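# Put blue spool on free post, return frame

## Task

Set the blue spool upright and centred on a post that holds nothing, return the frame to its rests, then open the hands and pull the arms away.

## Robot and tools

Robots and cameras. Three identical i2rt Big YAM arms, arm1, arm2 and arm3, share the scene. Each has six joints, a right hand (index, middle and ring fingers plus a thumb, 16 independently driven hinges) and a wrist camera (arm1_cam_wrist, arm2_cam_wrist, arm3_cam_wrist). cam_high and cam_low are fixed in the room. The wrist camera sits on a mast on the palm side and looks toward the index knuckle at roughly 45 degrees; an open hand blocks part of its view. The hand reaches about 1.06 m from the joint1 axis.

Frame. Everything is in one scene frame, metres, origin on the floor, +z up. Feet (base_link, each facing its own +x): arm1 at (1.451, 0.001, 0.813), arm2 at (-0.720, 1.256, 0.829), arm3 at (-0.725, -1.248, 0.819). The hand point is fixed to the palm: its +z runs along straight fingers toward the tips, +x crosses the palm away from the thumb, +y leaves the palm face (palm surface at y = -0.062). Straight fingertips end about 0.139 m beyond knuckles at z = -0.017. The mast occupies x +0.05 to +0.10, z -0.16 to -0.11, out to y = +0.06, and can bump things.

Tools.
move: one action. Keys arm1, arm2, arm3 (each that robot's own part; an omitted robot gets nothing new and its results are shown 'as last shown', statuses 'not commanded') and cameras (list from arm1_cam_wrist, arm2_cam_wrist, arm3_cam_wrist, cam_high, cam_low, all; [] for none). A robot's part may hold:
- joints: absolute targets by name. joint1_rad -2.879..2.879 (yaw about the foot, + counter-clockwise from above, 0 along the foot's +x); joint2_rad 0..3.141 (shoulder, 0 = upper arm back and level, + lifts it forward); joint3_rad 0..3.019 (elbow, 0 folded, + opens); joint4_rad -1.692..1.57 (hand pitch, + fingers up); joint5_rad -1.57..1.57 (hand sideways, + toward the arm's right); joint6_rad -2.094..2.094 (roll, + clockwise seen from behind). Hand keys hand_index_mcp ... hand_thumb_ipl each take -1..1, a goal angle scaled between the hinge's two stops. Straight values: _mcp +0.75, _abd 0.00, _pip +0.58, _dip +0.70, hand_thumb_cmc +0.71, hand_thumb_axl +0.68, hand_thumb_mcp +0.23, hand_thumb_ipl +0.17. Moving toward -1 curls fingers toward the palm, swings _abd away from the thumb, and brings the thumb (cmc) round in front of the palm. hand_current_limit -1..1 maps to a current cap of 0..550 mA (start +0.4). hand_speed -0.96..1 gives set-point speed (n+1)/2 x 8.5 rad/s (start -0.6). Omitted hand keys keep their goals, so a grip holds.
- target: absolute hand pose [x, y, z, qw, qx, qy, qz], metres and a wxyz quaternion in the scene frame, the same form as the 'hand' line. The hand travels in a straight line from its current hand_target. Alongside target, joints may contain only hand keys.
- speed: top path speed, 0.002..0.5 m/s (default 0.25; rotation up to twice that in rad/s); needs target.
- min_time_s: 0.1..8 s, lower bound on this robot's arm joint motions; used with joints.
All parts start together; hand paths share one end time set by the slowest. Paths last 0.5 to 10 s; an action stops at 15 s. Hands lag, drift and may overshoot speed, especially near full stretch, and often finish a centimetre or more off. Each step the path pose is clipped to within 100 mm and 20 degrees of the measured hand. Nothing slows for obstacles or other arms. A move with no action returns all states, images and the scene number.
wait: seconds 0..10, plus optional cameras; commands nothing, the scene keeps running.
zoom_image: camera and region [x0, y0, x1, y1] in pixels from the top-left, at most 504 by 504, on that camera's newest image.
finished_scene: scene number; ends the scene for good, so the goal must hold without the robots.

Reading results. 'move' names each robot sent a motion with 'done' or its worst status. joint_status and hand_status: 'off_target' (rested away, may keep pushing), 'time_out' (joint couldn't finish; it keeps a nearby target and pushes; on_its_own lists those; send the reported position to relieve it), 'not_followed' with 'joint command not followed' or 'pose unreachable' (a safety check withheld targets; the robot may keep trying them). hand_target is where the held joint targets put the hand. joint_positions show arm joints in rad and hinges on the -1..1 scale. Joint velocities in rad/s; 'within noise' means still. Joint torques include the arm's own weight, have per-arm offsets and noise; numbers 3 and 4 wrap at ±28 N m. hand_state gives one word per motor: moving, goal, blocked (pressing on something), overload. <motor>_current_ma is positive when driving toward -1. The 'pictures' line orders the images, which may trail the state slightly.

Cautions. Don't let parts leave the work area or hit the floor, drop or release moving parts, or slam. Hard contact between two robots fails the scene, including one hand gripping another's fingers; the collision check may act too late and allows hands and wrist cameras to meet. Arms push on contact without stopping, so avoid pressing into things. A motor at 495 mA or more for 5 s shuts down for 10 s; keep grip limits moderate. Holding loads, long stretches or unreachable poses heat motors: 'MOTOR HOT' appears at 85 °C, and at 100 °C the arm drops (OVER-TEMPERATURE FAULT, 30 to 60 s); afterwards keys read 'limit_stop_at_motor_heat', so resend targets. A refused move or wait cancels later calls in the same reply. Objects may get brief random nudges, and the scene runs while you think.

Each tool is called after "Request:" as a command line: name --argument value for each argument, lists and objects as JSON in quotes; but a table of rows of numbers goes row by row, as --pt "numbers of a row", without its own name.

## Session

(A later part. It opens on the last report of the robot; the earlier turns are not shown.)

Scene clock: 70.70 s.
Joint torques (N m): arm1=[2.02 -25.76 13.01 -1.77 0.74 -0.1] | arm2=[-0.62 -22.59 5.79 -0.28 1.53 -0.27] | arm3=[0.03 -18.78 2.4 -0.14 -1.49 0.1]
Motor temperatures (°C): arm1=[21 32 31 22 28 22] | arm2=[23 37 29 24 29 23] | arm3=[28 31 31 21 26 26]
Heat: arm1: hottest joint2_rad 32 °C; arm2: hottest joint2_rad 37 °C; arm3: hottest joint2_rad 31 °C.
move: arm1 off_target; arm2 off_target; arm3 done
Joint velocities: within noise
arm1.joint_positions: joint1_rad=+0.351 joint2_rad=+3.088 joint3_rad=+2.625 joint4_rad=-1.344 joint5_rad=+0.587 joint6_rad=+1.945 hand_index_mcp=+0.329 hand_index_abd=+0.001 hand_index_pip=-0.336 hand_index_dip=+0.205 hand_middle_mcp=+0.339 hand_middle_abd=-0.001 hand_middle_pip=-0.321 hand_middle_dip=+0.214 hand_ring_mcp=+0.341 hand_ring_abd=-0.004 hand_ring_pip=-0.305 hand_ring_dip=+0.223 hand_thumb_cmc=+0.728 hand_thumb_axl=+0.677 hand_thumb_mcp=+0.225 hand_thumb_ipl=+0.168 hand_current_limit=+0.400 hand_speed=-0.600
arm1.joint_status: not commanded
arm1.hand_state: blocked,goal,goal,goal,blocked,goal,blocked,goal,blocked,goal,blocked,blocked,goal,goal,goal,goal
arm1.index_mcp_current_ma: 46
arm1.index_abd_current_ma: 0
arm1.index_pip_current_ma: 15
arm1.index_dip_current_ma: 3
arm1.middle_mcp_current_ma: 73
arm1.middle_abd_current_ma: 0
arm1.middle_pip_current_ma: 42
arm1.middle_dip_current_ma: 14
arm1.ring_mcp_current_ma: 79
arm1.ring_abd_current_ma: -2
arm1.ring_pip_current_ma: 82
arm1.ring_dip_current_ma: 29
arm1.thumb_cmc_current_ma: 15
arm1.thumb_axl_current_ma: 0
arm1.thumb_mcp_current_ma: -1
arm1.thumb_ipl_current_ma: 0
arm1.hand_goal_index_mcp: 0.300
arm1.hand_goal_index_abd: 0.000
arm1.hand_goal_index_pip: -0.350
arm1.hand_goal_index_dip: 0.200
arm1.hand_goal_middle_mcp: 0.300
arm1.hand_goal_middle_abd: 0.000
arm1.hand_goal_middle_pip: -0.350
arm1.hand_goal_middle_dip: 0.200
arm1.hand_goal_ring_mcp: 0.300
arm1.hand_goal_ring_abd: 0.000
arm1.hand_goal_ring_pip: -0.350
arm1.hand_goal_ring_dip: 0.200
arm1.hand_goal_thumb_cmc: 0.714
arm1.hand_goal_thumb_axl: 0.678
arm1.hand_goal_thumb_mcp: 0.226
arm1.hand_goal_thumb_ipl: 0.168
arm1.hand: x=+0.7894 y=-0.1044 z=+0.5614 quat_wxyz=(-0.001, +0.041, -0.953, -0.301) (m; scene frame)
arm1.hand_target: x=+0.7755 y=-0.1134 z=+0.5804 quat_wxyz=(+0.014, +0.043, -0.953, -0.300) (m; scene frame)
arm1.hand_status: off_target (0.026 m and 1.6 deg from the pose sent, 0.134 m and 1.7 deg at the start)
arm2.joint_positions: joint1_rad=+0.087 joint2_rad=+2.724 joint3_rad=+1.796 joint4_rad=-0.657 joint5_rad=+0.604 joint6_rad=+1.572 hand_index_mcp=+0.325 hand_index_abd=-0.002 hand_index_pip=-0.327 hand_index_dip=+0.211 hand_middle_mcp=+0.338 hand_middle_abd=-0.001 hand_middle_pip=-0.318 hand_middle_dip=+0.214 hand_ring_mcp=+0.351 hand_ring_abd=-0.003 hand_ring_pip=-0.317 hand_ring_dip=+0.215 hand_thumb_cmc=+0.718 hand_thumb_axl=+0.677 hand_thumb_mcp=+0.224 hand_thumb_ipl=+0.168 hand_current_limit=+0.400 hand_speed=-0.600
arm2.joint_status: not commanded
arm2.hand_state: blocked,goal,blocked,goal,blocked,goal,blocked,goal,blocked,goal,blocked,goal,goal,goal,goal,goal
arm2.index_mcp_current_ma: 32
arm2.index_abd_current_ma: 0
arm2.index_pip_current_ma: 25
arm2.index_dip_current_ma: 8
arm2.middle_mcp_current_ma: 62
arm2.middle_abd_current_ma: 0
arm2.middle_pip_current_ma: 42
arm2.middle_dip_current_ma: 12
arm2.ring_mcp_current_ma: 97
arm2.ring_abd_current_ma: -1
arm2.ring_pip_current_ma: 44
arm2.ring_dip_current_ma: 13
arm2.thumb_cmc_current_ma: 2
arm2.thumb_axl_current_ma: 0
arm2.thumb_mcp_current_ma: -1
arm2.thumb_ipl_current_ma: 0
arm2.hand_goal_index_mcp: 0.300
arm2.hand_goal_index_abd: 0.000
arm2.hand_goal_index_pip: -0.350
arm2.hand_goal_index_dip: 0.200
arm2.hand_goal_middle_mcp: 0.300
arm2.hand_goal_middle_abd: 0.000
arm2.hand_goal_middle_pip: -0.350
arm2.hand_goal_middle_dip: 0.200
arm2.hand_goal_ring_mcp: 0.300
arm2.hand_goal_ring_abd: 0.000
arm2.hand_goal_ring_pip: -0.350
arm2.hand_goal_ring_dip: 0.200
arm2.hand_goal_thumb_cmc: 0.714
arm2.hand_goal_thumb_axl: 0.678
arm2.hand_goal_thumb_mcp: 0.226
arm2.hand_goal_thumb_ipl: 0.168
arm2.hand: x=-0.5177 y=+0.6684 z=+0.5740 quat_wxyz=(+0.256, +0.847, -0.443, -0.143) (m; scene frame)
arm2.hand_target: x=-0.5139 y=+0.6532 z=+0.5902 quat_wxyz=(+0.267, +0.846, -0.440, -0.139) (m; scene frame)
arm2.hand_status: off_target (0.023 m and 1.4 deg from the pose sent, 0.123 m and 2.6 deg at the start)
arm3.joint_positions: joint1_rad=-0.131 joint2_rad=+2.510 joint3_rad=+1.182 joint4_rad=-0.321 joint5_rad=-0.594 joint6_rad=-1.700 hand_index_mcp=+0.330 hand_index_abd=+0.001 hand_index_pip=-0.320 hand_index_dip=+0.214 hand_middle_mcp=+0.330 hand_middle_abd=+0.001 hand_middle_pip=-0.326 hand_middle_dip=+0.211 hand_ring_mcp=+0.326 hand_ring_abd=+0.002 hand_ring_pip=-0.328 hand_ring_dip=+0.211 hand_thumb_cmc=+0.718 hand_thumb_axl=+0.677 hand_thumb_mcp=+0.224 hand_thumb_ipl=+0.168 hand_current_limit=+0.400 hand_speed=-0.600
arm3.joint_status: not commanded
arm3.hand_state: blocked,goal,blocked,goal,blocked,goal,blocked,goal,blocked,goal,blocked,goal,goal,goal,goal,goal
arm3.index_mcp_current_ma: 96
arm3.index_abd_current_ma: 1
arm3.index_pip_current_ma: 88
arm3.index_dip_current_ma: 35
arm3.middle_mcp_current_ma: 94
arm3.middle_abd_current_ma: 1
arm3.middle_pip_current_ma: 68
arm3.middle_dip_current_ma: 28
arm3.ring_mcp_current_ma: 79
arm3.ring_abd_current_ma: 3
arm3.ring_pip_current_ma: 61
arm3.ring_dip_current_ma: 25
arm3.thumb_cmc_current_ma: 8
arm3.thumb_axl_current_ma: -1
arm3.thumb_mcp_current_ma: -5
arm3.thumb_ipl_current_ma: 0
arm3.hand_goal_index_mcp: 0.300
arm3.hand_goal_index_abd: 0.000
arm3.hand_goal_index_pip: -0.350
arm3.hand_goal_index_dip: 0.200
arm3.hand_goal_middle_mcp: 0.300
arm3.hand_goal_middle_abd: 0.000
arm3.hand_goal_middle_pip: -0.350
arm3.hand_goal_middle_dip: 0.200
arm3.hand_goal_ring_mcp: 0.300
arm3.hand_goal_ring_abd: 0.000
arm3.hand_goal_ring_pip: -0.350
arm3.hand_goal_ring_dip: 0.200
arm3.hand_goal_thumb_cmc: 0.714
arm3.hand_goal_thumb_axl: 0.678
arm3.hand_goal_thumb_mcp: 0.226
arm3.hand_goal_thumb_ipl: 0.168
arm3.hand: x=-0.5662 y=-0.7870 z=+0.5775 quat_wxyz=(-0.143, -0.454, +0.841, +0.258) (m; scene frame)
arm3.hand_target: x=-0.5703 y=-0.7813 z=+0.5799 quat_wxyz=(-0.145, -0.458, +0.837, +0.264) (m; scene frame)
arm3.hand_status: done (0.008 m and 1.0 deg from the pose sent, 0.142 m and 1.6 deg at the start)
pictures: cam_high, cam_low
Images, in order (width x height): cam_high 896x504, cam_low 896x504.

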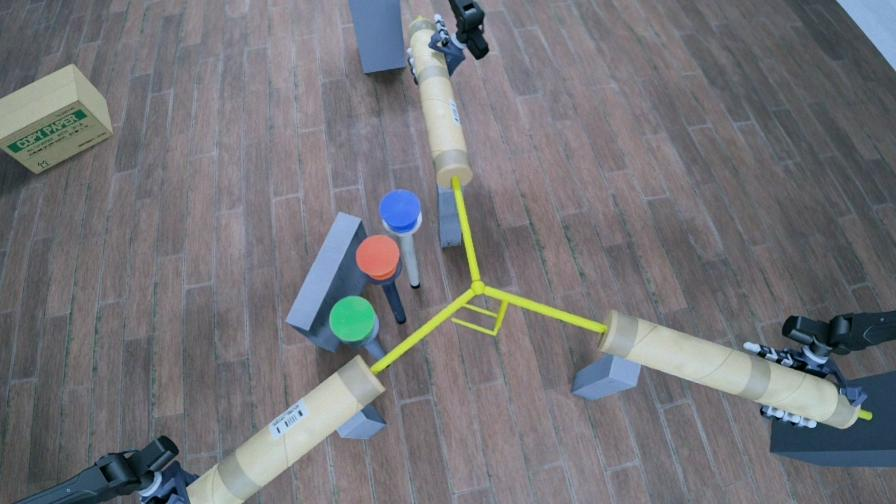

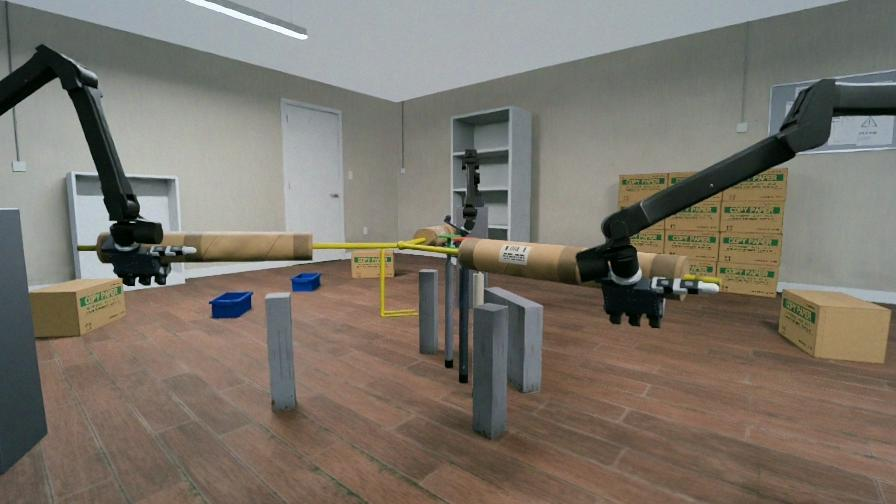

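Request:
move --arm1 '{"target": [0.7544,-0.1107,0.515,-0.0131,-0.0416,0.9528,0.3005], "speed": 0.07}' --arm2 '{"target": [-0.5338,0.6558,0.525,-0.2668,-0.8459,0.4404,0.1389], "speed": 0.07}' --arm3 '{"target": [-0.5901,-0.7781,0.515,-0.1443,-0.4576,0.8367,0.2639], "speed": 0.07}' --cameras '["cam_high","cam_low"]'

Request:
zoom_image --camera "cam_high" --region '[340, 170, 620, 420]'

Request:
zoom_image --camera "cam_low" --region '[290, 210, 490, 310]'

Scene clock: 72.93 s.
Joint torques (N m): arm1=[2.32 -24.41 8.49 0.23 1.25 -0.97] | arm2=[-0.62 -21.83 5.44 0.12 1.4 -0.19] | arm3=[-0.32 -19.02 1.94 0.03 -1.56 0.11]
Motor temperatures (°C): arm1=[21 33 31 22 28 22] | arm2=[23 37 29 24 29 23] | arm3=[28 31 30 21 26 26]
Heat: arm1: hottest joint2_rad 33 °C; arm2: hottest joint2_rad 37 °C; arm3: hottest joint2_rad 31 °C.
move: arm1 off_target; arm2 off_target; arm3 done
Joint velocities: within noise
arm1.joint_positions: joint1_rad=+0.334 joint2_rad=+3.115 joint3_rad=+2.620 joint4_rad=-1.120 joint5_rad=+0.539 joint6_rad=+1.881 hand_index_mcp=+0.322 hand_index_abd=+0.001 hand_index_pip=-0.341 hand_index_dip=+0.203 hand_middle_mcp=+0.339 hand_middle_abd=+0.001 hand_middle_pip=-0.303 hand_middle_dip=+0.230 hand_ring_mcp=+0.386 hand_ring_abd=+0.008 hand_ring_pip=-0.283 hand_ring_dip=+0.223 hand_thumb_cmc=+0.744 hand_thumb_axl=+0.676 hand_thumb_mcp=+0.230 hand_thumb_ipl=+0.168 hand_current_limit=+0.400 hand_speed=-0.600
arm1.joint_status: not commanded
arm1.hand_state: blocked,goal,goal,goal,blocked,goal,blocked,blocked,blocked,goal,blocked,blocked,blocked,goal,goal,goal
arm1.index_mcp_current_ma: 30
arm1.index_abd_current_ma: 0
arm1.index_pip_current_ma: 7
arm1.index_dip_current_ma: 2
arm1.middle_mcp_current_ma: 73
arm1.middle_abd_current_ma: 0
arm1.middle_pip_current_ma: 88
arm1.middle_dip_current_ma: 44
arm1.ring_mcp_current_ma: 233
arm1.ring_abd_current_ma: 5
arm1.ring_pip_current_ma: 146
arm1.ring_dip_current_ma: 29
arm1.thumb_cmc_current_ma: 46
arm1.thumb_axl_current_ma: -1
arm1.thumb_mcp_current_ma: 3
arm1.thumb_ipl_current_ma: 0
arm1.hand_goal_index_mcp: 0.300
arm1.hand_goal_index_abd: 0.000
arm1.hand_goal_index_pip: -0.350
arm1.hand_goal_index_dip: 0.200
arm1.hand_goal_middle_mcp: 0.300
arm1.hand_goal_middle_abd: 0.000
arm1.hand_goal_middle_pip: -0.350
arm1.hand_goal_middle_dip: 0.200
arm1.hand_goal_ring_mcp: 0.300
arm1.hand_goal_ring_abd: 0.000
arm1.hand_goal_ring_pip: -0.350
arm1.hand_goal_ring_dip: 0.200
arm1.hand_goal_thumb_cmc: 0.714
arm1.hand_goal_thumb_axl: 0.678
arm1.hand_goal_thumb_mcp: 0.226
arm1.hand_goal_thumb_ipl: 0.168
arm1.hand: x=+0.7610 y=-0.1074 z=+0.5191 quat_wxyz=(+0.066, +0.035, -0.965, -0.250) (m; scene frame)
arm1.hand_target: x=+0.7555 y=-0.1106 z=+0.5157 quat_wxyz=(+0.066, +0.072, -0.961, -0.261) (m; scene frame)
arm1.hand_status: off_target (0.008 m and 8.6 deg from the pose sent, 0.058 m and 1.6 deg at the start; a joint's target at an end of its range on 44 of 51 steps)
arm2.joint_positions: joint1_rad=+0.059 joint2_rad=+2.845 joint3_rad=+1.844 joint4_rad=-0.567 joint5_rad=+0.604 joint6_rad=+1.532 hand_index_mcp=+0.326 hand_index_abd=-0.002 hand_index_pip=-0.328 hand_index_dip=+0.209 hand_middle_mcp=+0.339 hand_middle_abd=-0.002 hand_middle_pip=-0.318 hand_middle_dip=+0.214 hand_ring_mcp=+0.351 hand_ring_abd=-0.003 hand_ring_pip=-0.318 hand_ring_dip=+0.216 hand_thumb_cmc=+0.718 hand_thumb_axl=+0.677 hand_thumb_mcp=+0.224 hand_thumb_ipl=+0.168 hand_current_limit=+0.400 hand_speed=-0.600
arm2.joint_status: not commanded
arm2.hand_state: blocked,goal,blocked,goal,blocked,goal,blocked,goal,blocked,goal,blocked,goal,goal,goal,goal,goal
arm2.index_mcp_current_ma: 33
arm2.index_abd_current_ma: 0
arm2.index_pip_current_ma: 24
arm2.index_dip_current_ma: 6
arm2.middle_mcp_current_ma: 63
arm2.middle_abd_current_ma: 0
arm2.middle_pip_current_ma: 42
arm2.middle_dip_current_ma: 12
arm2.ring_mcp_current_ma: 97
arm2.ring_abd_current_ma: -1
arm2.ring_pip_current_ma: 43
arm2.ring_dip_current_ma: 15
arm2.thumb_cmc_current_ma: 2
arm2.thumb_axl_current_ma: 0
arm2.thumb_mcp_current_ma: -1
arm2.thumb_ipl_current_ma: 0
arm2.hand_goal_index_mcp: 0.300
arm2.hand_goal_index_abd: 0.000
arm2.hand_goal_index_pip: -0.350
arm2.hand_goal_index_dip: 0.200
arm2.hand_goal_middle_mcp: 0.300
arm2.hand_goal_middle_abd: 0.000
arm2.hand_goal_middle_pip: -0.350
arm2.hand_goal_middle_dip: 0.200
arm2.hand_goal_ring_mcp: 0.300
arm2.hand_goal_ring_abd: 0.000
arm2.hand_goal_ring_pip: -0.350
arm2.hand_goal_ring_dip: 0.200
arm2.hand_goal_thumb_cmc: 0.714
arm2.hand_goal_thumb_axl: 0.678
arm2.hand_goal_thumb_mcp: 0.226
arm2.hand_goal_thumb_ipl: 0.168
arm2.hand: x=-0.5390 y=+0.6703 z=+0.5123 quat_wxyz=(+0.255, +0.849, -0.441, -0.145) (m; scene frame)
arm2.hand_target: x=-0.5340 y=+0.6562 z=+0.5251 quat_wxyz=(+0.267, +0.846, -0.440, -0.139) (m; scene frame)
arm2.hand_status: off_target (0.020 m and 1.6 deg from the pose sent, 0.053 m and 1.4 deg at the start)
arm3.joint_positions: joint1_rad=-0.087 joint2_rad=+2.672 joint3_rad=+1.250 joint4_rad=-0.205 joint5_rad=-0.595 joint6_rad=-1.655 hand_index_mcp=+0.331 hand_index_abd=+0.001 hand_index_pip=-0.323 hand_index_dip=+0.210 hand_middle_mcp=+0.334 hand_middle_abd=+0.001 hand_middle_pip=-0.326 hand_middle_dip=+0.211 hand_ring_mcp=+0.337 hand_ring_abd=+0.002 hand_ring_pip=-0.324 hand_ring_dip=+0.210 hand_thumb_cmc=+0.718 hand_thumb_axl=+0.677 hand_thumb_mcp=+0.224 hand_thumb_ipl=+0.168 hand_current_limit=+0.400 hand_speed=-0.600
arm3.joint_status: not commanded
arm3.hand_state: blocked,goal,blocked,goal,blocked,goal,blocked,goal,blocked,goal,blocked,goal,goal,goal,goal,goal
arm3.index_mcp_current_ma: 98
arm3.index_abd_current_ma: 1
arm3.index_pip_current_ma: 78
arm3.index_dip_current_ma: 25
arm3.middle_mcp_current_ma: 111
arm3.middle_abd_current_ma: 1
arm3.middle_pip_current_ma: 68
arm3.middle_dip_current_ma: 28
arm3.ring_mcp_current_ma: 123
arm3.ring_abd_current_ma: 3
arm3.ring_pip_current_ma: 73
arm3.ring_dip_current_ma: 23
arm3.thumb_cmc_current_ma: 8
arm3.thumb_axl_current_ma: -1
arm3.thumb_mcp_current_ma: -5
arm3.thumb_ipl_current_ma: 0
arm3.hand_goal_index_mcp: 0.300
arm3.hand_goal_index_abd: 0.000
arm3.hand_goal_index_pip: -0.350
arm3.hand_goal_index_dip: 0.200
arm3.hand_goal_middle_mcp: 0.300
arm3.hand_goal_middle_abd: 0.000
arm3.hand_goal_middle_pip: -0.350
arm3.hand_goal_middle_dip: 0.200
arm3.hand_goal_ring_mcp: 0.300
arm3.hand_goal_ring_abd: 0.000
arm3.hand_goal_ring_pip: -0.350
arm3.hand_goal_ring_dip: 0.200
arm3.hand_goal_thumb_cmc: 0.714
arm3.hand_goal_thumb_axl: 0.678
arm3.hand_goal_thumb_mcp: 0.226
arm3.hand_goal_thumb_ipl: 0.168
arm3.hand: x=-0.5895 y=-0.7849 z=+0.5120 quat_wxyz=(-0.145, -0.456, +0.840, +0.255) (m; scene frame)
arm3.hand_target: x=-0.5901 y=-0.7781 z=+0.5150 quat_wxyz=(-0.144, -0.458, +0.837, +0.264) (m; scene frame)
arm3.hand_status: done (0.007 m and 1.1 deg from the pose sent, 0.068 m and 1.0 deg at the start)
pictures: cam_high, cam_low
Images, in order (width x height): cam_high 896x504, cam_low 896x504.

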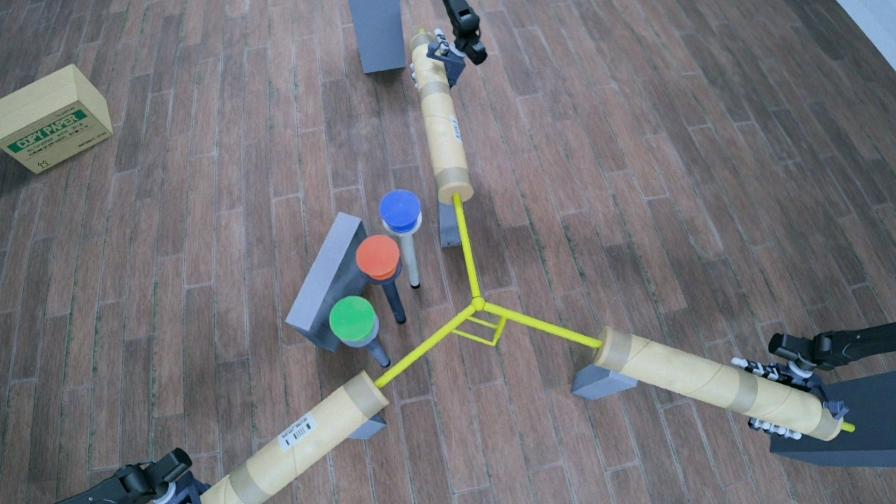

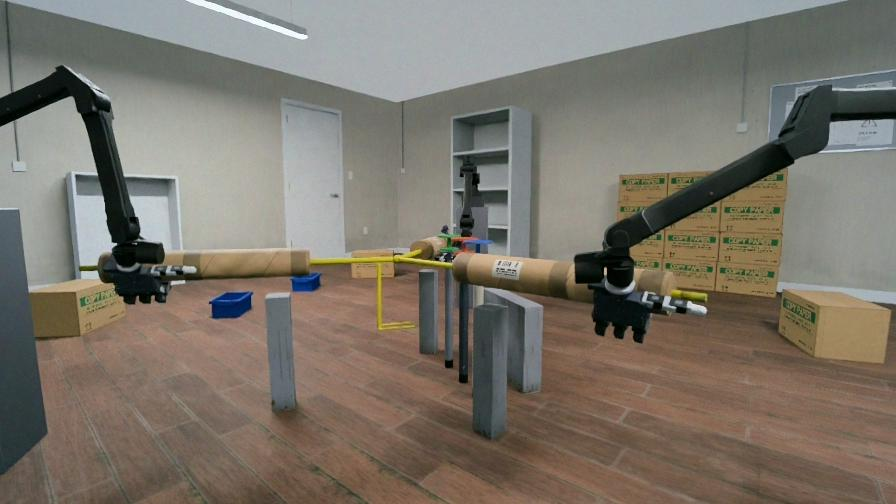

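Scaled by 1.800 from the camera's 896x504 image, which has a finer 1280x720 frame.

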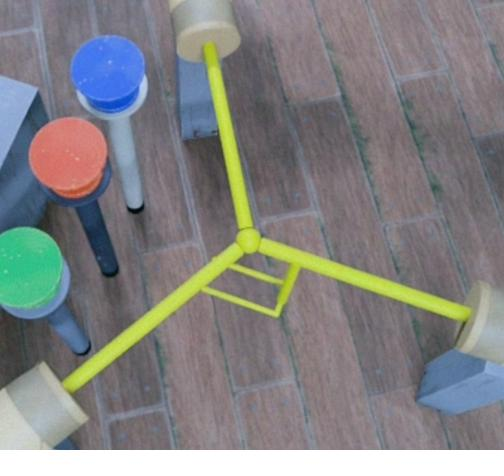

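Scaled by 2.520 from the camera's 896x504 image, which has a finer 1280x720 frame.

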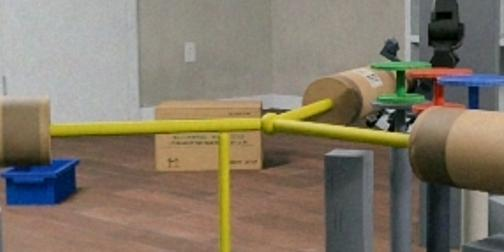

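Request:
move --arm1 '{"target": [0.7574,-0.1087,0.478,-0.0131,-0.0416,0.9528,0.3005], "speed": 0.06}' --arm2 '{"target": [-0.5308,0.6578,0.485,-0.2668,-0.8459,0.4404,0.1389], "speed": 0.06}' --arm3 '{"target": [-0.5871,-0.7761,0.475,-0.1443,-0.4576,0.8367,0.2639], "speed": 0.06}' --cameras '["cam_high","cam_low"]'

Request:
zoom_image --camera "cam_high" --region '[340, 170, 620, 420]'

Request:
zoom_image --camera "cam_low" --region '[290, 210, 490, 310]'

Scene clock: 75.23 s.
Joint torques (N m): arm1=[2.08 -24.41 7.6 0.03 0.84 -1.07] | arm2=[0.26 -22.18 5.27 0.06 1.46 -0.1] | arm3=[-0.56 -19.25 1.91 0.03 -1.6 0.09]
Motor temperatures (°C): arm1=[21 33 31 22 28 22] | arm2=[23 36 28 24 29 23] | arm3=[28 31 30 21 26 26]
Heat: arm1: hottest joint2_rad 33 °C; arm2: hottest joint2_rad 36 °C; arm3: hottest joint2_rad 31 °C.
move: arm1 off_target; arm2 off_target; arm3 done
Joint velocities: within noise
arm1.joint_positions: joint1_rad=+0.327 joint2_rad=+3.115 joint3_rad=+2.533 joint4_rad=-0.954 joint5_rad=+0.516 joint6_rad=+1.848 hand_index_mcp=+0.321 hand_index_abd=+0.001 hand_index_pip=-0.342 hand_index_dip=+0.203 hand_middle_mcp=+0.339 hand_middle_abd=+0.001 hand_middle_pip=-0.299 hand_middle_dip=+0.231 hand_ring_mcp=+0.387 hand_ring_abd=+0.008 hand_ring_pip=-0.267 hand_ring_dip=+0.239 hand_thumb_cmc=+0.752 hand_thumb_axl=+0.678 hand_thumb_mcp=+0.225 hand_thumb_ipl=+0.168 hand_current_limit=+0.400 hand_speed=-0.600
arm1.joint_status: not commanded
arm1.hand_state: blocked,goal,goal,goal,blocked,goal,blocked,blocked,blocked,goal,blocked,blocked,blocked,goal,goal,goal
arm1.index_mcp_current_ma: 27
arm1.index_abd_current_ma: 0
arm1.index_pip_current_ma: 6
arm1.index_dip_current_ma: 1
arm1.middle_mcp_current_ma: 73
arm1.middle_abd_current_ma: 0
arm1.middle_pip_current_ma: 97
arm1.middle_dip_current_ma: 47
arm1.ring_mcp_current_ma: 241
arm1.ring_abd_current_ma: 5
arm1.ring_pip_current_ma: 203
arm1.ring_dip_current_ma: 67
arm1.thumb_cmc_current_ma: 65
arm1.thumb_axl_current_ma: 0
arm1.thumb_mcp_current_ma: -1
arm1.thumb_ipl_current_ma: 0
arm1.hand_goal_index_mcp: 0.300
arm1.hand_goal_index_abd: 0.000
arm1.hand_goal_index_pip: -0.350
arm1.hand_goal_index_dip: 0.200
arm1.hand_goal_middle_mcp: 0.300
arm1.hand_goal_middle_abd: 0.000
arm1.hand_goal_middle_pip: -0.350
arm1.hand_goal_middle_dip: 0.200
arm1.hand_goal_ring_mcp: 0.300
arm1.hand_goal_ring_abd: 0.000
arm1.hand_goal_ring_pip: -0.350
arm1.hand_goal_ring_dip: 0.200
arm1.hand_goal_thumb_cmc: 0.714
arm1.hand_goal_thumb_axl: 0.678
arm1.hand_goal_thumb_mcp: 0.226
arm1.hand_goal_thumb_ipl: 0.168
arm1.hand: x=+0.7611 y=-0.1042 z=+0.4840 quat_wxyz=(+0.094, +0.037, -0.968, -0.230) (m; scene frame)
arm1.hand_target: x=+0.7586 y=-0.1085 z=+0.4786 quat_wxyz=(+0.086, +0.082, -0.964, -0.239) (m; scene frame)
arm1.hand_status: off_target (0.008 m and 12.4 deg from the pose sent, 0.041 m and 8.6 deg at the start; a joint's target at an end of its range on 55 of 55 steps)
arm2.joint_positions: joint1_rad=+0.059 joint2_rad=+2.943 joint3_rad=+1.933 joint4_rad=-0.562 joint5_rad=+0.604 joint6_rad=+1.532 hand_index_mcp=+0.326 hand_index_abd=-0.002 hand_index_pip=-0.328 hand_index_dip=+0.209 hand_middle_mcp=+0.339 hand_middle_abd=-0.002 hand_middle_pip=-0.318 hand_middle_dip=+0.214 hand_ring_mcp=+0.350 hand_ring_abd=-0.003 hand_ring_pip=-0.320 hand_ring_dip=+0.216 hand_thumb_cmc=+0.718 hand_thumb_axl=+0.677 hand_thumb_mcp=+0.224 hand_thumb_ipl=+0.168 hand_current_limit=+0.400 hand_speed=-0.600
arm2.joint_status: not commanded
arm2.hand_state: blocked,goal,blocked,goal,blocked,goal,blocked,goal,blocked,goal,blocked,goal,goal,goal,goal,goal
arm2.index_mcp_current_ma: 34
arm2.index_abd_current_ma: 0
arm2.index_pip_current_ma: 24
arm2.index_dip_current_ma: 6
arm2.middle_mcp_current_ma: 63
arm2.middle_abd_current_ma: 0
arm2.middle_pip_current_ma: 42
arm2.middle_dip_current_ma: 12
arm2.ring_mcp_current_ma: 93
arm2.ring_abd_current_ma: -1
arm2.ring_pip_current_ma: 39
arm2.ring_dip_current_ma: 14
arm2.thumb_cmc_current_ma: 2
arm2.thumb_axl_current_ma: 0
arm2.thumb_mcp_current_ma: -1
arm2.thumb_ipl_current_ma: 0
arm2.hand_goal_index_mcp: 0.300
arm2.hand_goal_index_abd: 0.000
arm2.hand_goal_index_pip: -0.350
arm2.hand_goal_index_dip: 0.200
arm2.hand_goal_middle_mcp: 0.300
arm2.hand_goal_middle_abd: 0.000
arm2.hand_goal_middle_pip: -0.350
arm2.hand_goal_middle_dip: 0.200
arm2.hand_goal_ring_mcp: 0.300
arm2.hand_goal_ring_abd: 0.000
arm2.hand_goal_ring_pip: -0.350
arm2.hand_goal_ring_dip: 0.200
arm2.hand_goal_thumb_cmc: 0.714
arm2.hand_goal_thumb_axl: 0.678
arm2.hand_goal_thumb_mcp: 0.226
arm2.hand_goal_thumb_ipl: 0.168
arm2.hand: x=-0.5394 y=+0.6715 z=+0.4727 quat_wxyz=(+0.254, +0.849, -0.440, -0.147) (m; scene frame)
arm2.hand_target: x=-0.5309 y=+0.6582 z=+0.4852 quat_wxyz=(+0.267, +0.846, -0.440, -0.139) (m; scene frame)
arm2.hand_status: off_target (0.020 m and 1.8 deg from the pose sent, 0.031 m and 1.6 deg at the start)
arm3.joint_positions: joint1_rad=-0.086 joint2_rad=+2.775 joint3_rad=+1.337 joint4_rad=-0.191 joint5_rad=-0.593 joint6_rad=-1.655 hand_index_mcp=+0.331 hand_index_abd=+0.001 hand_index_pip=-0.323 hand_index_dip=+0.210 hand_middle_mcp=+0.334 hand_middle_abd=+0.001 hand_middle_pip=-0.326 hand_middle_dip=+0.211 hand_ring_mcp=+0.337 hand_ring_abd=+0.002 hand_ring_pip=-0.324 hand_ring_dip=+0.210 hand_thumb_cmc=+0.718 hand_thumb_axl=+0.677 hand_thumb_mcp=+0.224 hand_thumb_ipl=+0.168 hand_current_limit=+0.400 hand_speed=-0.600
arm3.joint_status: not commanded
arm3.hand_state: blocked,goal,blocked,goal,blocked,goal,blocked,goal,blocked,goal,blocked,goal,goal,goal,goal,goal
arm3.index_mcp_current_ma: 98
arm3.index_abd_current_ma: 1
arm3.index_pip_current_ma: 78
arm3.index_dip_current_ma: 25
arm3.middle_mcp_current_ma: 111
arm3.middle_abd_current_ma: 1
arm3.middle_pip_current_ma: 68
arm3.middle_dip_current_ma: 28
arm3.ring_mcp_current_ma: 123
arm3.ring_abd_current_ma: 3
arm3.ring_pip_current_ma: 73
arm3.ring_dip_current_ma: 23
arm3.thumb_cmc_current_ma: 8
arm3.thumb_axl_current_ma: -1
arm3.thumb_mcp_current_ma: -5
arm3.thumb_ipl_current_ma: 0
arm3.hand_goal_index_mcp: 0.300
arm3.hand_goal_index_abd: 0.000
arm3.hand_goal_index_pip: -0.350
arm3.hand_goal_index_dip: 0.200
arm3.hand_goal_middle_mcp: 0.300
arm3.hand_goal_middle_abd: 0.000
arm3.hand_goal_middle_pip: -0.350
arm3.hand_goal_middle_dip: 0.200
arm3.hand_goal_ring_mcp: 0.300
arm3.hand_goal_ring_abd: 0.000
arm3.hand_goal_ring_pip: -0.350
arm3.hand_goal_ring_dip: 0.200
arm3.hand_goal_thumb_cmc: 0.714
arm3.hand_goal_thumb_axl: 0.678
arm3.hand_goal_thumb_mcp: 0.226
arm3.hand_goal_thumb_ipl: 0.168
arm3.hand: x=-0.5879 y=-0.7827 z=+0.4721 quat_wxyz=(-0.146, -0.456, +0.840, +0.254) (m; scene frame)
arm3.hand_target: x=-0.5871 y=-0.7761 z=+0.4751 quat_wxyz=(-0.144, -0.458, +0.837, +0.264) (m; scene frame)
arm3.hand_status: done (0.007 m and 1.2 deg from the pose sent, 0.038 m and 1.1 deg at the start)
pictures: cam_high, cam_low
Images, in order (width x height): cam_high 896x504, cam_low 896x504.

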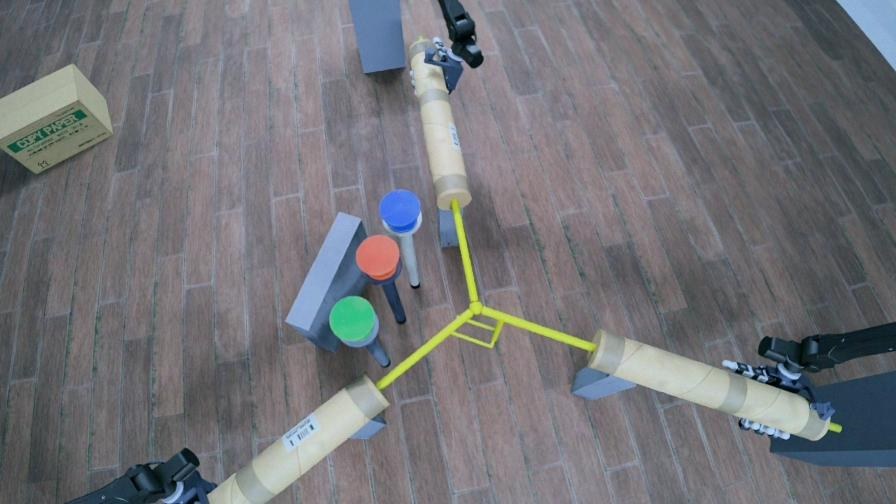

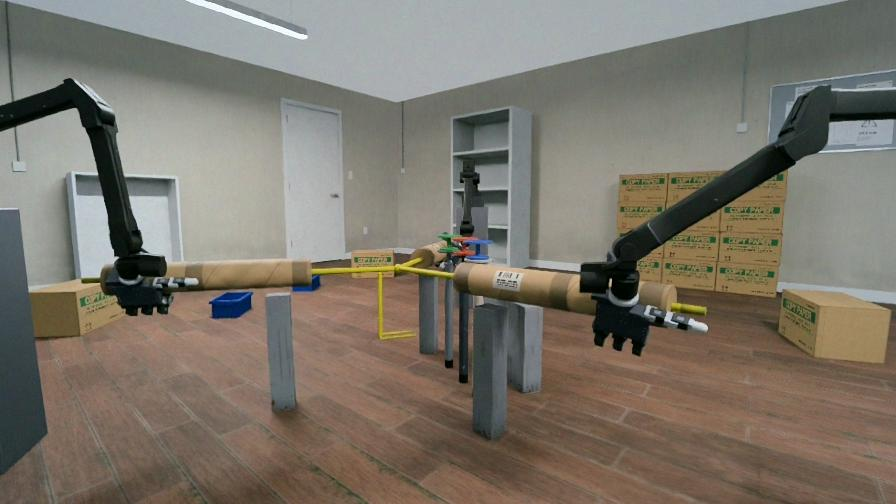

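Scaled by 1.800 from the camera's 896x504 image, which has a finer 1280x720 frame.

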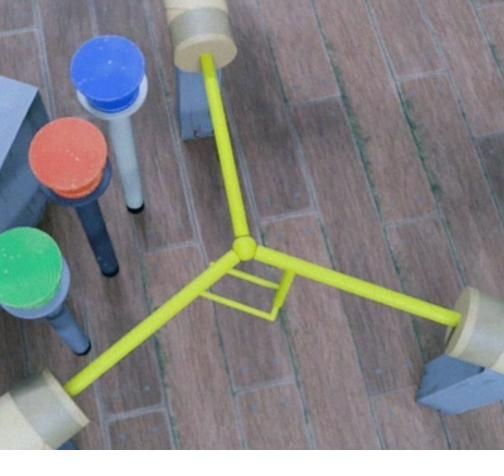

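Scaled by 2.520 from the camera's 896x504 image, which has a finer 1280x720 frame.

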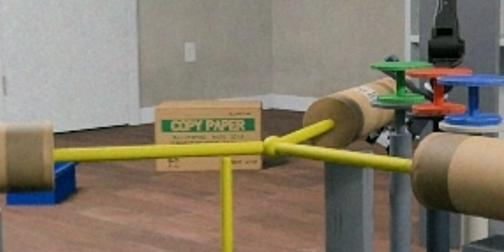

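Request:
move --arm1 '{"target": [0.7604, -0.1087, 0.466, -0.0131, -0.0416, 0.9528, 0.3005], "speed": 0.05}' --arm2 '{"target": [-0.5278, 0.6578, 0.473, -0.2668, -0.8459, 0.4404, 0.1389], "speed": 0.05}' --arm3 '{"target": [-0.5841, -0.7761, 0.463, -0.1443, -0.4576, 0.8367, 0.2639], "speed": 0.05}' --cameras '["cam_high", "cam_low"]'

Scene clock: 78.27 s.
Joint torques (N m): arm1=[2.08 -24.35 7.51 0.23 0.83 -1.15] | arm2=[0.5 -21.83 5.7 -0.32 1.43 -0.12] | arm3=[-1.03 -19.19 1.94 -0.13 -1.64 0.05]
Motor temperatures (°C): arm1=[21 34 31 22 28 22] | arm2=[23 37 28 24 29 23] | arm3=[28 31 30 21 26 26]
Heat: arm1: hottest joint2_rad 34 °C; arm2: hottest joint2_rad 37 °C; arm3: hottest joint2_rad 31 °C.
move: arm1 off_target; arm2 off_target; arm3 done
Joint velocities: within noise
arm1.joint_positions: joint1_rad=+0.326 joint2_rad=+3.115 joint3_rad=+2.504 joint4_rad=-0.902 joint5_rad=+0.505 joint6_rad=+1.845 hand_index_mcp=+0.320 hand_index_abd=+0.001 hand_index_pip=-0.342 hand_index_dip=+0.203 hand_middle_mcp=+0.339 hand_middle_abd=+0.001 hand_middle_pip=-0.299 hand_middle_dip=+0.231 hand_ring_mcp=+0.387 hand_ring_abd=+0.009 hand_ring_pip=-0.262 hand_ring_dip=+0.243 hand_thumb_cmc=+0.752 hand_thumb_axl=+0.678 hand_thumb_mcp=+0.224 hand_thumb_ipl=+0.168 hand_current_limit=+0.400 hand_speed=-0.600
arm1.joint_status: not commanded
arm1.hand_state: blocked,goal,goal,goal,blocked,goal,blocked,blocked,blocked,goal,blocked,blocked,blocked,goal,goal,goal
arm1.index_mcp_current_ma: 27
arm1.index_abd_current_ma: 0
arm1.index_pip_current_ma: 6
arm1.index_dip_current_ma: 1
arm1.middle_mcp_current_ma: 73
arm1.middle_abd_current_ma: 0
arm1.middle_pip_current_ma: 97
arm1.middle_dip_current_ma: 47
arm1.ring_mcp_current_ma: 241
arm1.ring_abd_current_ma: 6
arm1.ring_pip_current_ma: 223
arm1.ring_dip_current_ma: 77
arm1.thumb_cmc_current_ma: 65
arm1.thumb_axl_current_ma: 0
arm1.thumb_mcp_current_ma: -1
arm1.thumb_ipl_current_ma: 0
arm1.hand_goal_index_mcp: 0.300
arm1.hand_goal_index_abd: 0.000
arm1.hand_goal_index_pip: -0.350
arm1.hand_goal_index_dip: 0.200
arm1.hand_goal_middle_mcp: 0.300
arm1.hand_goal_middle_abd: 0.000
arm1.hand_goal_middle_pip: -0.350
arm1.hand_goal_middle_dip: 0.200
arm1.hand_goal_ring_mcp: 0.300
arm1.hand_goal_ring_abd: 0.000
arm1.hand_goal_ring_pip: -0.350
arm1.hand_goal_ring_dip: 0.200
arm1.hand_goal_thumb_cmc: 0.714
arm1.hand_goal_thumb_axl: 0.678
arm1.hand_goal_thumb_mcp: 0.226
arm1.hand_goal_thumb_ipl: 0.168
arm1.hand: x=+0.7628 y=-0.1042 z=+0.4725 quat_wxyz=(+0.102, +0.035, -0.969, -0.221) (m; scene frame)
arm1.hand_target: x=+0.7615 y=-0.1086 z=+0.4666 quat_wxyz=(+0.091, +0.084, -0.965, -0.231) (m; scene frame)
arm1.hand_status: off_target (0.008 m and 13.8 deg from the pose sent, 0.019 m and 12.5 deg at the start; a joint's target at an end of its range on 78 of 78 steps)
arm2.joint_positions: joint1_rad=+0.060 joint2_rad=+2.978 joint3_rad=+1.969 joint4_rad=-0.562 joint5_rad=+0.604 joint6_rad=+1.534 hand_index_mcp=+0.326 hand_index_abd=-0.002 hand_index_pip=-0.328 hand_index_dip=+0.209 hand_middle_mcp=+0.339 hand_middle_abd=-0.002 hand_middle_pip=-0.318 hand_middle_dip=+0.214 hand_ring_mcp=+0.350 hand_ring_abd=-0.003 hand_ring_pip=-0.320 hand_ring_dip=+0.216 hand_thumb_cmc=+0.718 hand_thumb_axl=+0.677 hand_thumb_mcp=+0.224 hand_thumb_ipl=+0.168 hand_current_limit=+0.400 hand_speed=-0.600
arm2.joint_status: not commanded
arm2.hand_state: blocked,goal,blocked,goal,blocked,goal,blocked,goal,blocked,goal,blocked,goal,goal,goal,goal,goal
arm2.index_mcp_current_ma: 34
arm2.index_abd_current_ma: 0
arm2.index_pip_current_ma: 24
arm2.index_dip_current_ma: 6
arm2.middle_mcp_current_ma: 63
arm2.middle_abd_current_ma: 0
arm2.middle_pip_current_ma: 42
arm2.middle_dip_current_ma: 12
arm2.ring_mcp_current_ma: 93
arm2.ring_abd_current_ma: -1
arm2.ring_pip_current_ma: 38
arm2.ring_dip_current_ma: 14
arm2.thumb_cmc_current_ma: 2
arm2.thumb_axl_current_ma: 0
arm2.thumb_mcp_current_ma: -1
arm2.thumb_ipl_current_ma: 0
arm2.hand_goal_index_mcp: 0.300
arm2.hand_goal_index_abd: 0.000
arm2.hand_goal_index_pip: -0.350
arm2.hand_goal_index_dip: 0.200
arm2.hand_goal_middle_mcp: 0.300
arm2.hand_goal_middle_abd: 0.000
arm2.hand_goal_middle_pip: -0.350
arm2.hand_goal_middle_dip: 0.200
arm2.hand_goal_ring_mcp: 0.300
arm2.hand_goal_ring_abd: 0.000
arm2.hand_goal_ring_pip: -0.350
arm2.hand_goal_ring_dip: 0.200
arm2.hand_goal_thumb_cmc: 0.714
arm2.hand_goal_thumb_axl: 0.678
arm2.hand_goal_thumb_mcp: 0.226
arm2.hand_goal_thumb_ipl: 0.168
arm2.hand: x=-0.5384 y=+0.6712 z=+0.4595 quat_wxyz=(+0.254, +0.849, -0.440, -0.146) (m; scene frame)
arm2.hand_target: x=-0.5280 y=+0.6581 z=+0.4732 quat_wxyz=(+0.267, +0.846, -0.440, -0.139) (m; scene frame)
arm2.hand_status: off_target (0.022 m and 1.7 deg from the pose sent, 0.018 m and 1.8 deg at the start)
arm3.joint_positions: joint1_rad=-0.086 joint2_rad=+2.807 joint3_rad=+1.368 joint4_rad=-0.191 joint5_rad=-0.592 joint6_rad=-1.655 hand_index_mcp=+0.331 hand_index_abd=+0.001 hand_index_pip=-0.323 hand_index_dip=+0.210 hand_middle_mcp=+0.334 hand_middle_abd=+0.001 hand_middle_pip=-0.326 hand_middle_dip=+0.211 hand_ring_mcp=+0.337 hand_ring_abd=+0.002 hand_ring_pip=-0.324 hand_ring_dip=+0.209 hand_thumb_cmc=+0.718 hand_thumb_axl=+0.677 hand_thumb_mcp=+0.224 hand_thumb_ipl=+0.168 hand_current_limit=+0.400 hand_speed=-0.600
arm3.joint_status: not commanded
arm3.hand_state: blocked,goal,blocked,goal,blocked,goal,blocked,goal,blocked,goal,blocked,goal,goal,goal,goal,goal
arm3.index_mcp_current_ma: 98
arm3.index_abd_current_ma: 1
arm3.index_pip_current_ma: 78
arm3.index_dip_current_ma: 25
arm3.middle_mcp_current_ma: 111
arm3.middle_abd_current_ma: 1
arm3.middle_pip_current_ma: 68
arm3.middle_dip_current_ma: 28
arm3.ring_mcp_current_ma: 123
arm3.ring_abd_current_ma: 3
arm3.ring_pip_current_ma: 73
arm3.ring_dip_current_ma: 20
arm3.thumb_cmc_current_ma: 8
arm3.thumb_axl_current_ma: -1
arm3.thumb_mcp_current_ma: -5
arm3.thumb_ipl_current_ma: 0
arm3.hand_goal_index_mcp: 0.300
arm3.hand_goal_index_abd: 0.000
arm3.hand_goal_index_pip: -0.350
arm3.hand_goal_index_dip: 0.200
arm3.hand_goal_middle_mcp: 0.300
arm3.hand_goal_middle_abd: 0.000
arm3.hand_goal_middle_pip: -0.350
arm3.hand_goal_middle_dip: 0.200
arm3.hand_goal_ring_mcp: 0.300
arm3.hand_goal_ring_abd: 0.000
arm3.hand_goal_ring_pip: -0.350
arm3.hand_goal_ring_dip: 0.200
arm3.hand_goal_thumb_cmc: 0.714
arm3.hand_goal_thumb_axl: 0.678
arm3.hand_goal_thumb_mcp: 0.226
arm3.hand_goal_thumb_ipl: 0.168
arm3.hand: x=-0.5869 y=-0.7815 z=+0.4601 quat_wxyz=(-0.146, -0.456, +0.840, +0.254) (m; scene frame)
arm3.hand_target: x=-0.5842 y=-0.7762 z=+0.4630 quat_wxyz=(-0.144, -0.458, +0.837, +0.264) (m; scene frame)
arm3.hand_status: done (0.007 m and 1.2 deg from the pose sent, 0.012 m and 1.2 deg at the start)
pictures: cam_high, cam_low
Images, in order (width x height): cam_high 896x504, cam_low 896x504.

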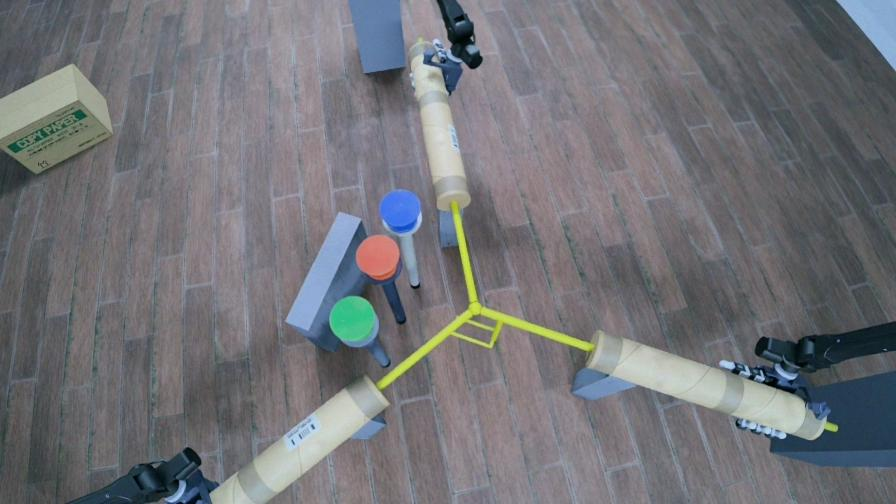

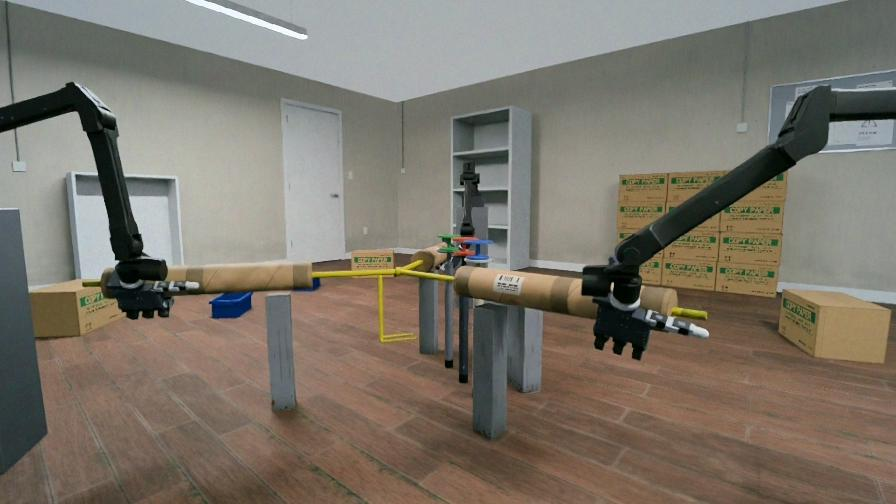

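Request:
zoom_image --camera "cam_low" --region '[290, 210, 490, 310]'

Request:
zoom_image --camera "cam_high" --region '[360, 180, 620, 420]'

Scaled by 2.520 from the camera's 896x504 image, which has a finer 1280x720 frame.

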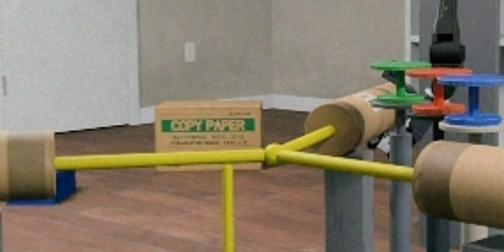

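Scaled by 1.938 from the camera's 896x504 image, which has a finer 1280x720 frame.

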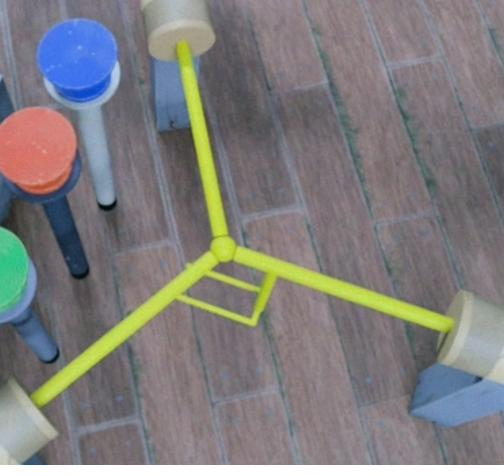

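Request:
move --arm1 '{"target": [0.7604, -0.1087, 0.454, -0.0131, -0.0416, 0.9528, 0.3005], "speed": 0.05}' --arm2 '{"target": [-0.5278, 0.6578, 0.461, -0.2668, -0.8459, 0.4404, 0.1389], "speed": 0.05}' --arm3 '{"target": [-0.5841, -0.7761, 0.451, -0.1443, -0.4576, 0.8367, 0.2639], "speed": 0.05}' --cameras '["cam_high", "cam_low"]'

Request:
zoom_image --camera "cam_low" --region '[290, 210, 490, 310]'

Request:
zoom_image --camera "cam_high" --region '[360, 180, 620, 420]'

Scene clock: 81.27 s.
Joint torques (N m): arm1=[2.67 -24.18 6.93 0.27 0.63 -1.34] | arm2=[-0.67 -21.42 6.24 -0.16 1.13 -0.13] | arm3=[-0.97 -19.02 2.04 0.02 -1.55 0.08]
Motor temperatures (°C): arm1=[21 34 31 22 28 22] | arm2=[23 37 28 24 29 23] | arm3=[28 31 30 21 27 26]
Heat: arm1: hottest joint2_rad 34 °C; arm2: hottest joint2_rad 37 °C; arm3: hottest joint2_rad 31 °C.
move: arm1 off_target; arm2 off_target; arm3 done
Joint velocities: within noise
arm1.joint_positions: joint1_rad=+0.325 joint2_rad=+3.115 joint3_rad=+2.478 joint4_rad=-0.846 joint5_rad=+0.493 joint6_rad=+1.843 hand_index_mcp=+0.320 hand_index_abd=+0.001 hand_index_pip=-0.342 hand_index_dip=+0.203 hand_middle_mcp=+0.339 hand_middle_abd=+0.001 hand_middle_pip=-0.299 hand_middle_dip=+0.231 hand_ring_mcp=+0.387 hand_ring_abd=+0.012 hand_ring_pip=-0.259 hand_ring_dip=+0.249 hand_thumb_cmc=+0.754 hand_thumb_axl=+0.679 hand_thumb_mcp=+0.224 hand_thumb_ipl=+0.168 hand_current_limit=+0.400 hand_speed=-0.600
arm1.joint_status: not commanded
arm1.hand_state: blocked,goal,goal,goal,blocked,goal,blocked,blocked,blocked,goal,blocked,blocked,blocked,goal,goal,goal
arm1.index_mcp_current_ma: 26
arm1.index_abd_current_ma: 0
arm1.index_pip_current_ma: 6
arm1.index_dip_current_ma: 1
arm1.middle_mcp_current_ma: 73
arm1.middle_abd_current_ma: 0
arm1.middle_pip_current_ma: 97
arm1.middle_dip_current_ma: 46
arm1.ring_mcp_current_ma: 241
arm1.ring_abd_current_ma: 9
arm1.ring_pip_current_ma: 235
arm1.ring_dip_current_ma: 95
arm1.thumb_cmc_current_ma: 71
arm1.thumb_axl_current_ma: 0
arm1.thumb_mcp_current_ma: -1
arm1.thumb_ipl_current_ma: 0
arm1.hand_goal_index_mcp: 0.300
arm1.hand_goal_index_abd: 0.000
arm1.hand_goal_index_pip: -0.350
arm1.hand_goal_index_dip: 0.200
arm1.hand_goal_middle_mcp: 0.300
arm1.hand_goal_middle_abd: 0.000
arm1.hand_goal_middle_pip: -0.350
arm1.hand_goal_middle_dip: 0.200
arm1.hand_goal_ring_mcp: 0.300
arm1.hand_goal_ring_abd: 0.000
arm1.hand_goal_ring_pip: -0.350
arm1.hand_goal_ring_dip: 0.200
arm1.hand_goal_thumb_cmc: 0.714
arm1.hand_goal_thumb_axl: 0.678
arm1.hand_goal_thumb_mcp: 0.226
arm1.hand_goal_thumb_ipl: 0.168
arm1.hand: x=+0.7631 y=-0.1046 z=+0.4617 quat_wxyz=(+0.113, +0.032, -0.970, -0.211) (m; scene frame)
arm1.hand_target: x=+0.7616 y=-0.1088 z=+0.4547 quat_wxyz=(+0.100, +0.088, -0.967, -0.219) (m; scene frame)
arm1.hand_status: off_target (0.009 m and 15.6 deg from the pose sent, 0.019 m and 13.8 deg at the start; a joint's target at an end of its range on 83 of 83 steps)
arm2.joint_positions: joint1_rad=+0.060 joint2_rad=+2.998 joint3_rad=+1.993 joint4_rad=-0.565 joint5_rad=+0.611 joint6_rad=+1.535 hand_index_mcp=+0.320 hand_index_abd=-0.002 hand_index_pip=-0.338 hand_index_dip=+0.205 hand_middle_mcp=+0.331 hand_middle_abd=-0.002 hand_middle_pip=-0.328 hand_middle_dip=+0.211 hand_ring_mcp=+0.342 hand_ring_abd=-0.003 hand_ring_pip=-0.329 hand_ring_dip=+0.211 hand_thumb_cmc=+0.718 hand_thumb_axl=+0.677 hand_thumb_mcp=+0.224 hand_thumb_ipl=+0.168 hand_current_limit=+0.400 hand_speed=-0.600
arm2.joint_status: not commanded
arm2.hand_state: goal,goal,goal,goal,blocked,goal,blocked,goal,blocked,goal,blocked,goal,goal,goal,goal,goal
arm2.index_mcp_current_ma: 22
arm2.index_abd_current_ma: 0
arm2.index_pip_current_ma: 9
arm2.index_dip_current_ma: 3
arm2.middle_mcp_current_ma: 45
arm2.middle_abd_current_ma: 0
arm2.middle_pip_current_ma: 23
arm2.middle_dip_current_ma: 8
arm2.ring_mcp_current_ma: 70
arm2.ring_abd_current_ma: -1
arm2.ring_pip_current_ma: 23
arm2.ring_dip_current_ma: 8
arm2.thumb_cmc_current_ma: 2
arm2.thumb_axl_current_ma: 0
arm2.thumb_mcp_current_ma: -1
arm2.thumb_ipl_current_ma: 0
arm2.hand_goal_index_mcp: 0.300
arm2.hand_goal_index_abd: 0.000
arm2.hand_goal_index_pip: -0.350
arm2.hand_goal_index_dip: 0.200
arm2.hand_goal_middle_mcp: 0.300
arm2.hand_goal_middle_abd: 0.000
arm2.hand_goal_middle_pip: -0.350
arm2.hand_goal_middle_dip: 0.200
arm2.hand_goal_ring_mcp: 0.300
arm2.hand_goal_ring_abd: 0.000
arm2.hand_goal_ring_pip: -0.350
arm2.hand_goal_ring_dip: 0.200
arm2.hand_goal_thumb_cmc: 0.714
arm2.hand_goal_thumb_axl: 0.678
arm2.hand_goal_thumb_mcp: 0.226
arm2.hand_goal_thumb_ipl: 0.168
arm2.hand: x=-0.5382 y=+0.6701 z=+0.4536 quat_wxyz=(+0.258, +0.847, -0.440, -0.147) (m; scene frame)
arm2.hand_target: x=-0.5279 y=+0.6583 z=+0.4613 quat_wxyz=(+0.267, +0.846, -0.440, -0.139) (m; scene frame)
arm2.hand_status: off_target (0.018 m and 1.4 deg from the pose sent, 0.017 m and 1.7 deg at the start)
arm3.joint_positions: joint1_rad=-0.086 joint2_rad=+2.834 joint3_rad=+1.393 joint4_rad=-0.191 joint5_rad=-0.594 joint6_rad=-1.658 hand_index_mcp=+0.331 hand_index_abd=+0.001 hand_index_pip=-0.323 hand_index_dip=+0.210 hand_middle_mcp=+0.334 hand_middle_abd=+0.001 hand_middle_pip=-0.326 hand_middle_dip=+0.211 hand_ring_mcp=+0.337 hand_ring_abd=+0.002 hand_ring_pip=-0.324 hand_ring_dip=+0.208 hand_thumb_cmc=+0.718 hand_thumb_axl=+0.677 hand_thumb_mcp=+0.224 hand_thumb_ipl=+0.168 hand_current_limit=+0.400 hand_speed=-0.600
arm3.joint_status: not commanded
arm3.hand_state: blocked,goal,blocked,goal,blocked,goal,blocked,goal,blocked,goal,blocked,goal,goal,goal,goal,goal
arm3.index_mcp_current_ma: 98
arm3.index_abd_current_ma: 1
arm3.index_pip_current_ma: 78
arm3.index_dip_current_ma: 25
arm3.middle_mcp_current_ma: 111
arm3.middle_abd_current_ma: 1
arm3.middle_pip_current_ma: 68
arm3.middle_dip_current_ma: 28
arm3.ring_mcp_current_ma: 122
arm3.ring_abd_current_ma: 3
arm3.ring_pip_current_ma: 73
arm3.ring_dip_current_ma: 19
arm3.thumb_cmc_current_ma: 8
arm3.thumb_axl_current_ma: -1
arm3.thumb_mcp_current_ma: -5
arm3.thumb_ipl_current_ma: 0
arm3.hand_goal_index_mcp: 0.300
arm3.hand_goal_index_abd: 0.000
arm3.hand_goal_index_pip: -0.350
arm3.hand_goal_index_dip: 0.200
arm3.hand_goal_middle_mcp: 0.300
arm3.hand_goal_middle_abd: 0.000
arm3.hand_goal_middle_pip: -0.350
arm3.hand_goal_middle_dip: 0.200
arm3.hand_goal_ring_mcp: 0.300
arm3.hand_goal_ring_abd: 0.000
arm3.hand_goal_ring_pip: -0.350
arm3.hand_goal_ring_dip: 0.200
arm3.hand_goal_thumb_cmc: 0.714
arm3.hand_goal_thumb_axl: 0.678
arm3.hand_goal_thumb_mcp: 0.226
arm3.hand_goal_thumb_ipl: 0.168
arm3.hand: x=-0.5868 y=-0.7811 z=+0.4500 quat_wxyz=(-0.147, -0.457, +0.839, +0.255) (m; scene frame)
arm3.hand_target: x=-0.5842 y=-0.7762 z=+0.4511 quat_wxyz=(-0.144, -0.458, +0.837, +0.264) (m; scene frame)
arm3.hand_status: done (0.006 m and 1.1 deg from the pose sent, 0.011 m and 1.3 deg at the start)
pictures: cam_high, cam_low
Images, in order (width x height): cam_high 896x504, cam_low 896x504.

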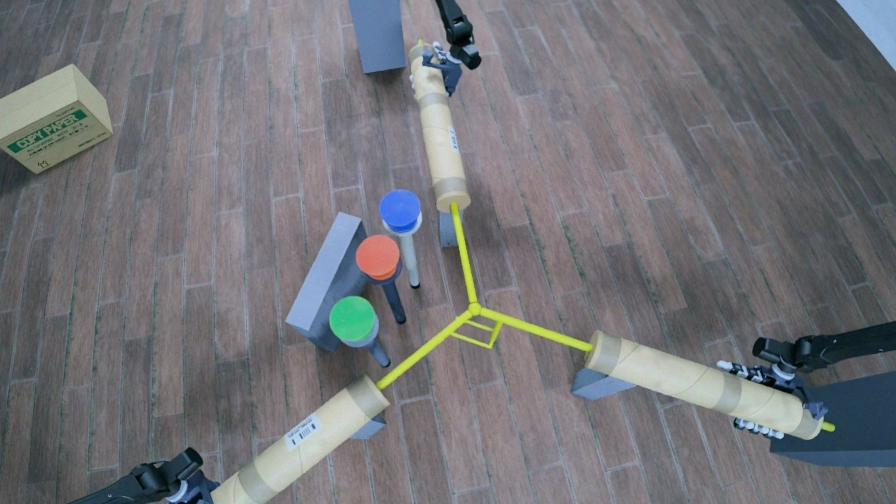

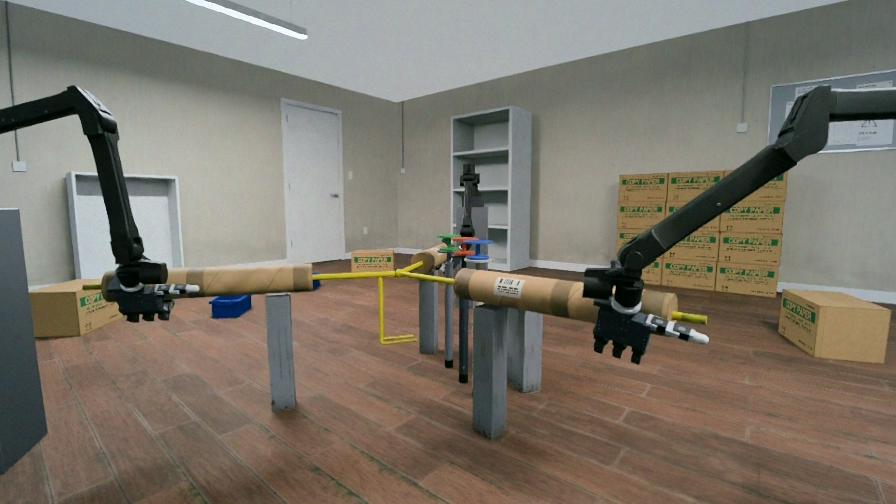

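Scaled by 2.520 from the camera's 896x504 image, which has a finer 1280x720 frame.

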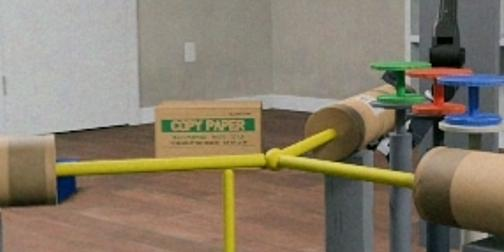

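Scaled by 1.938 from the camera's 896x504 image, which has a finer 1280x720 frame.

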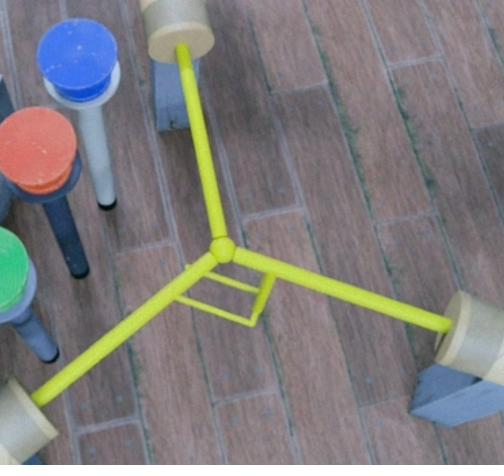

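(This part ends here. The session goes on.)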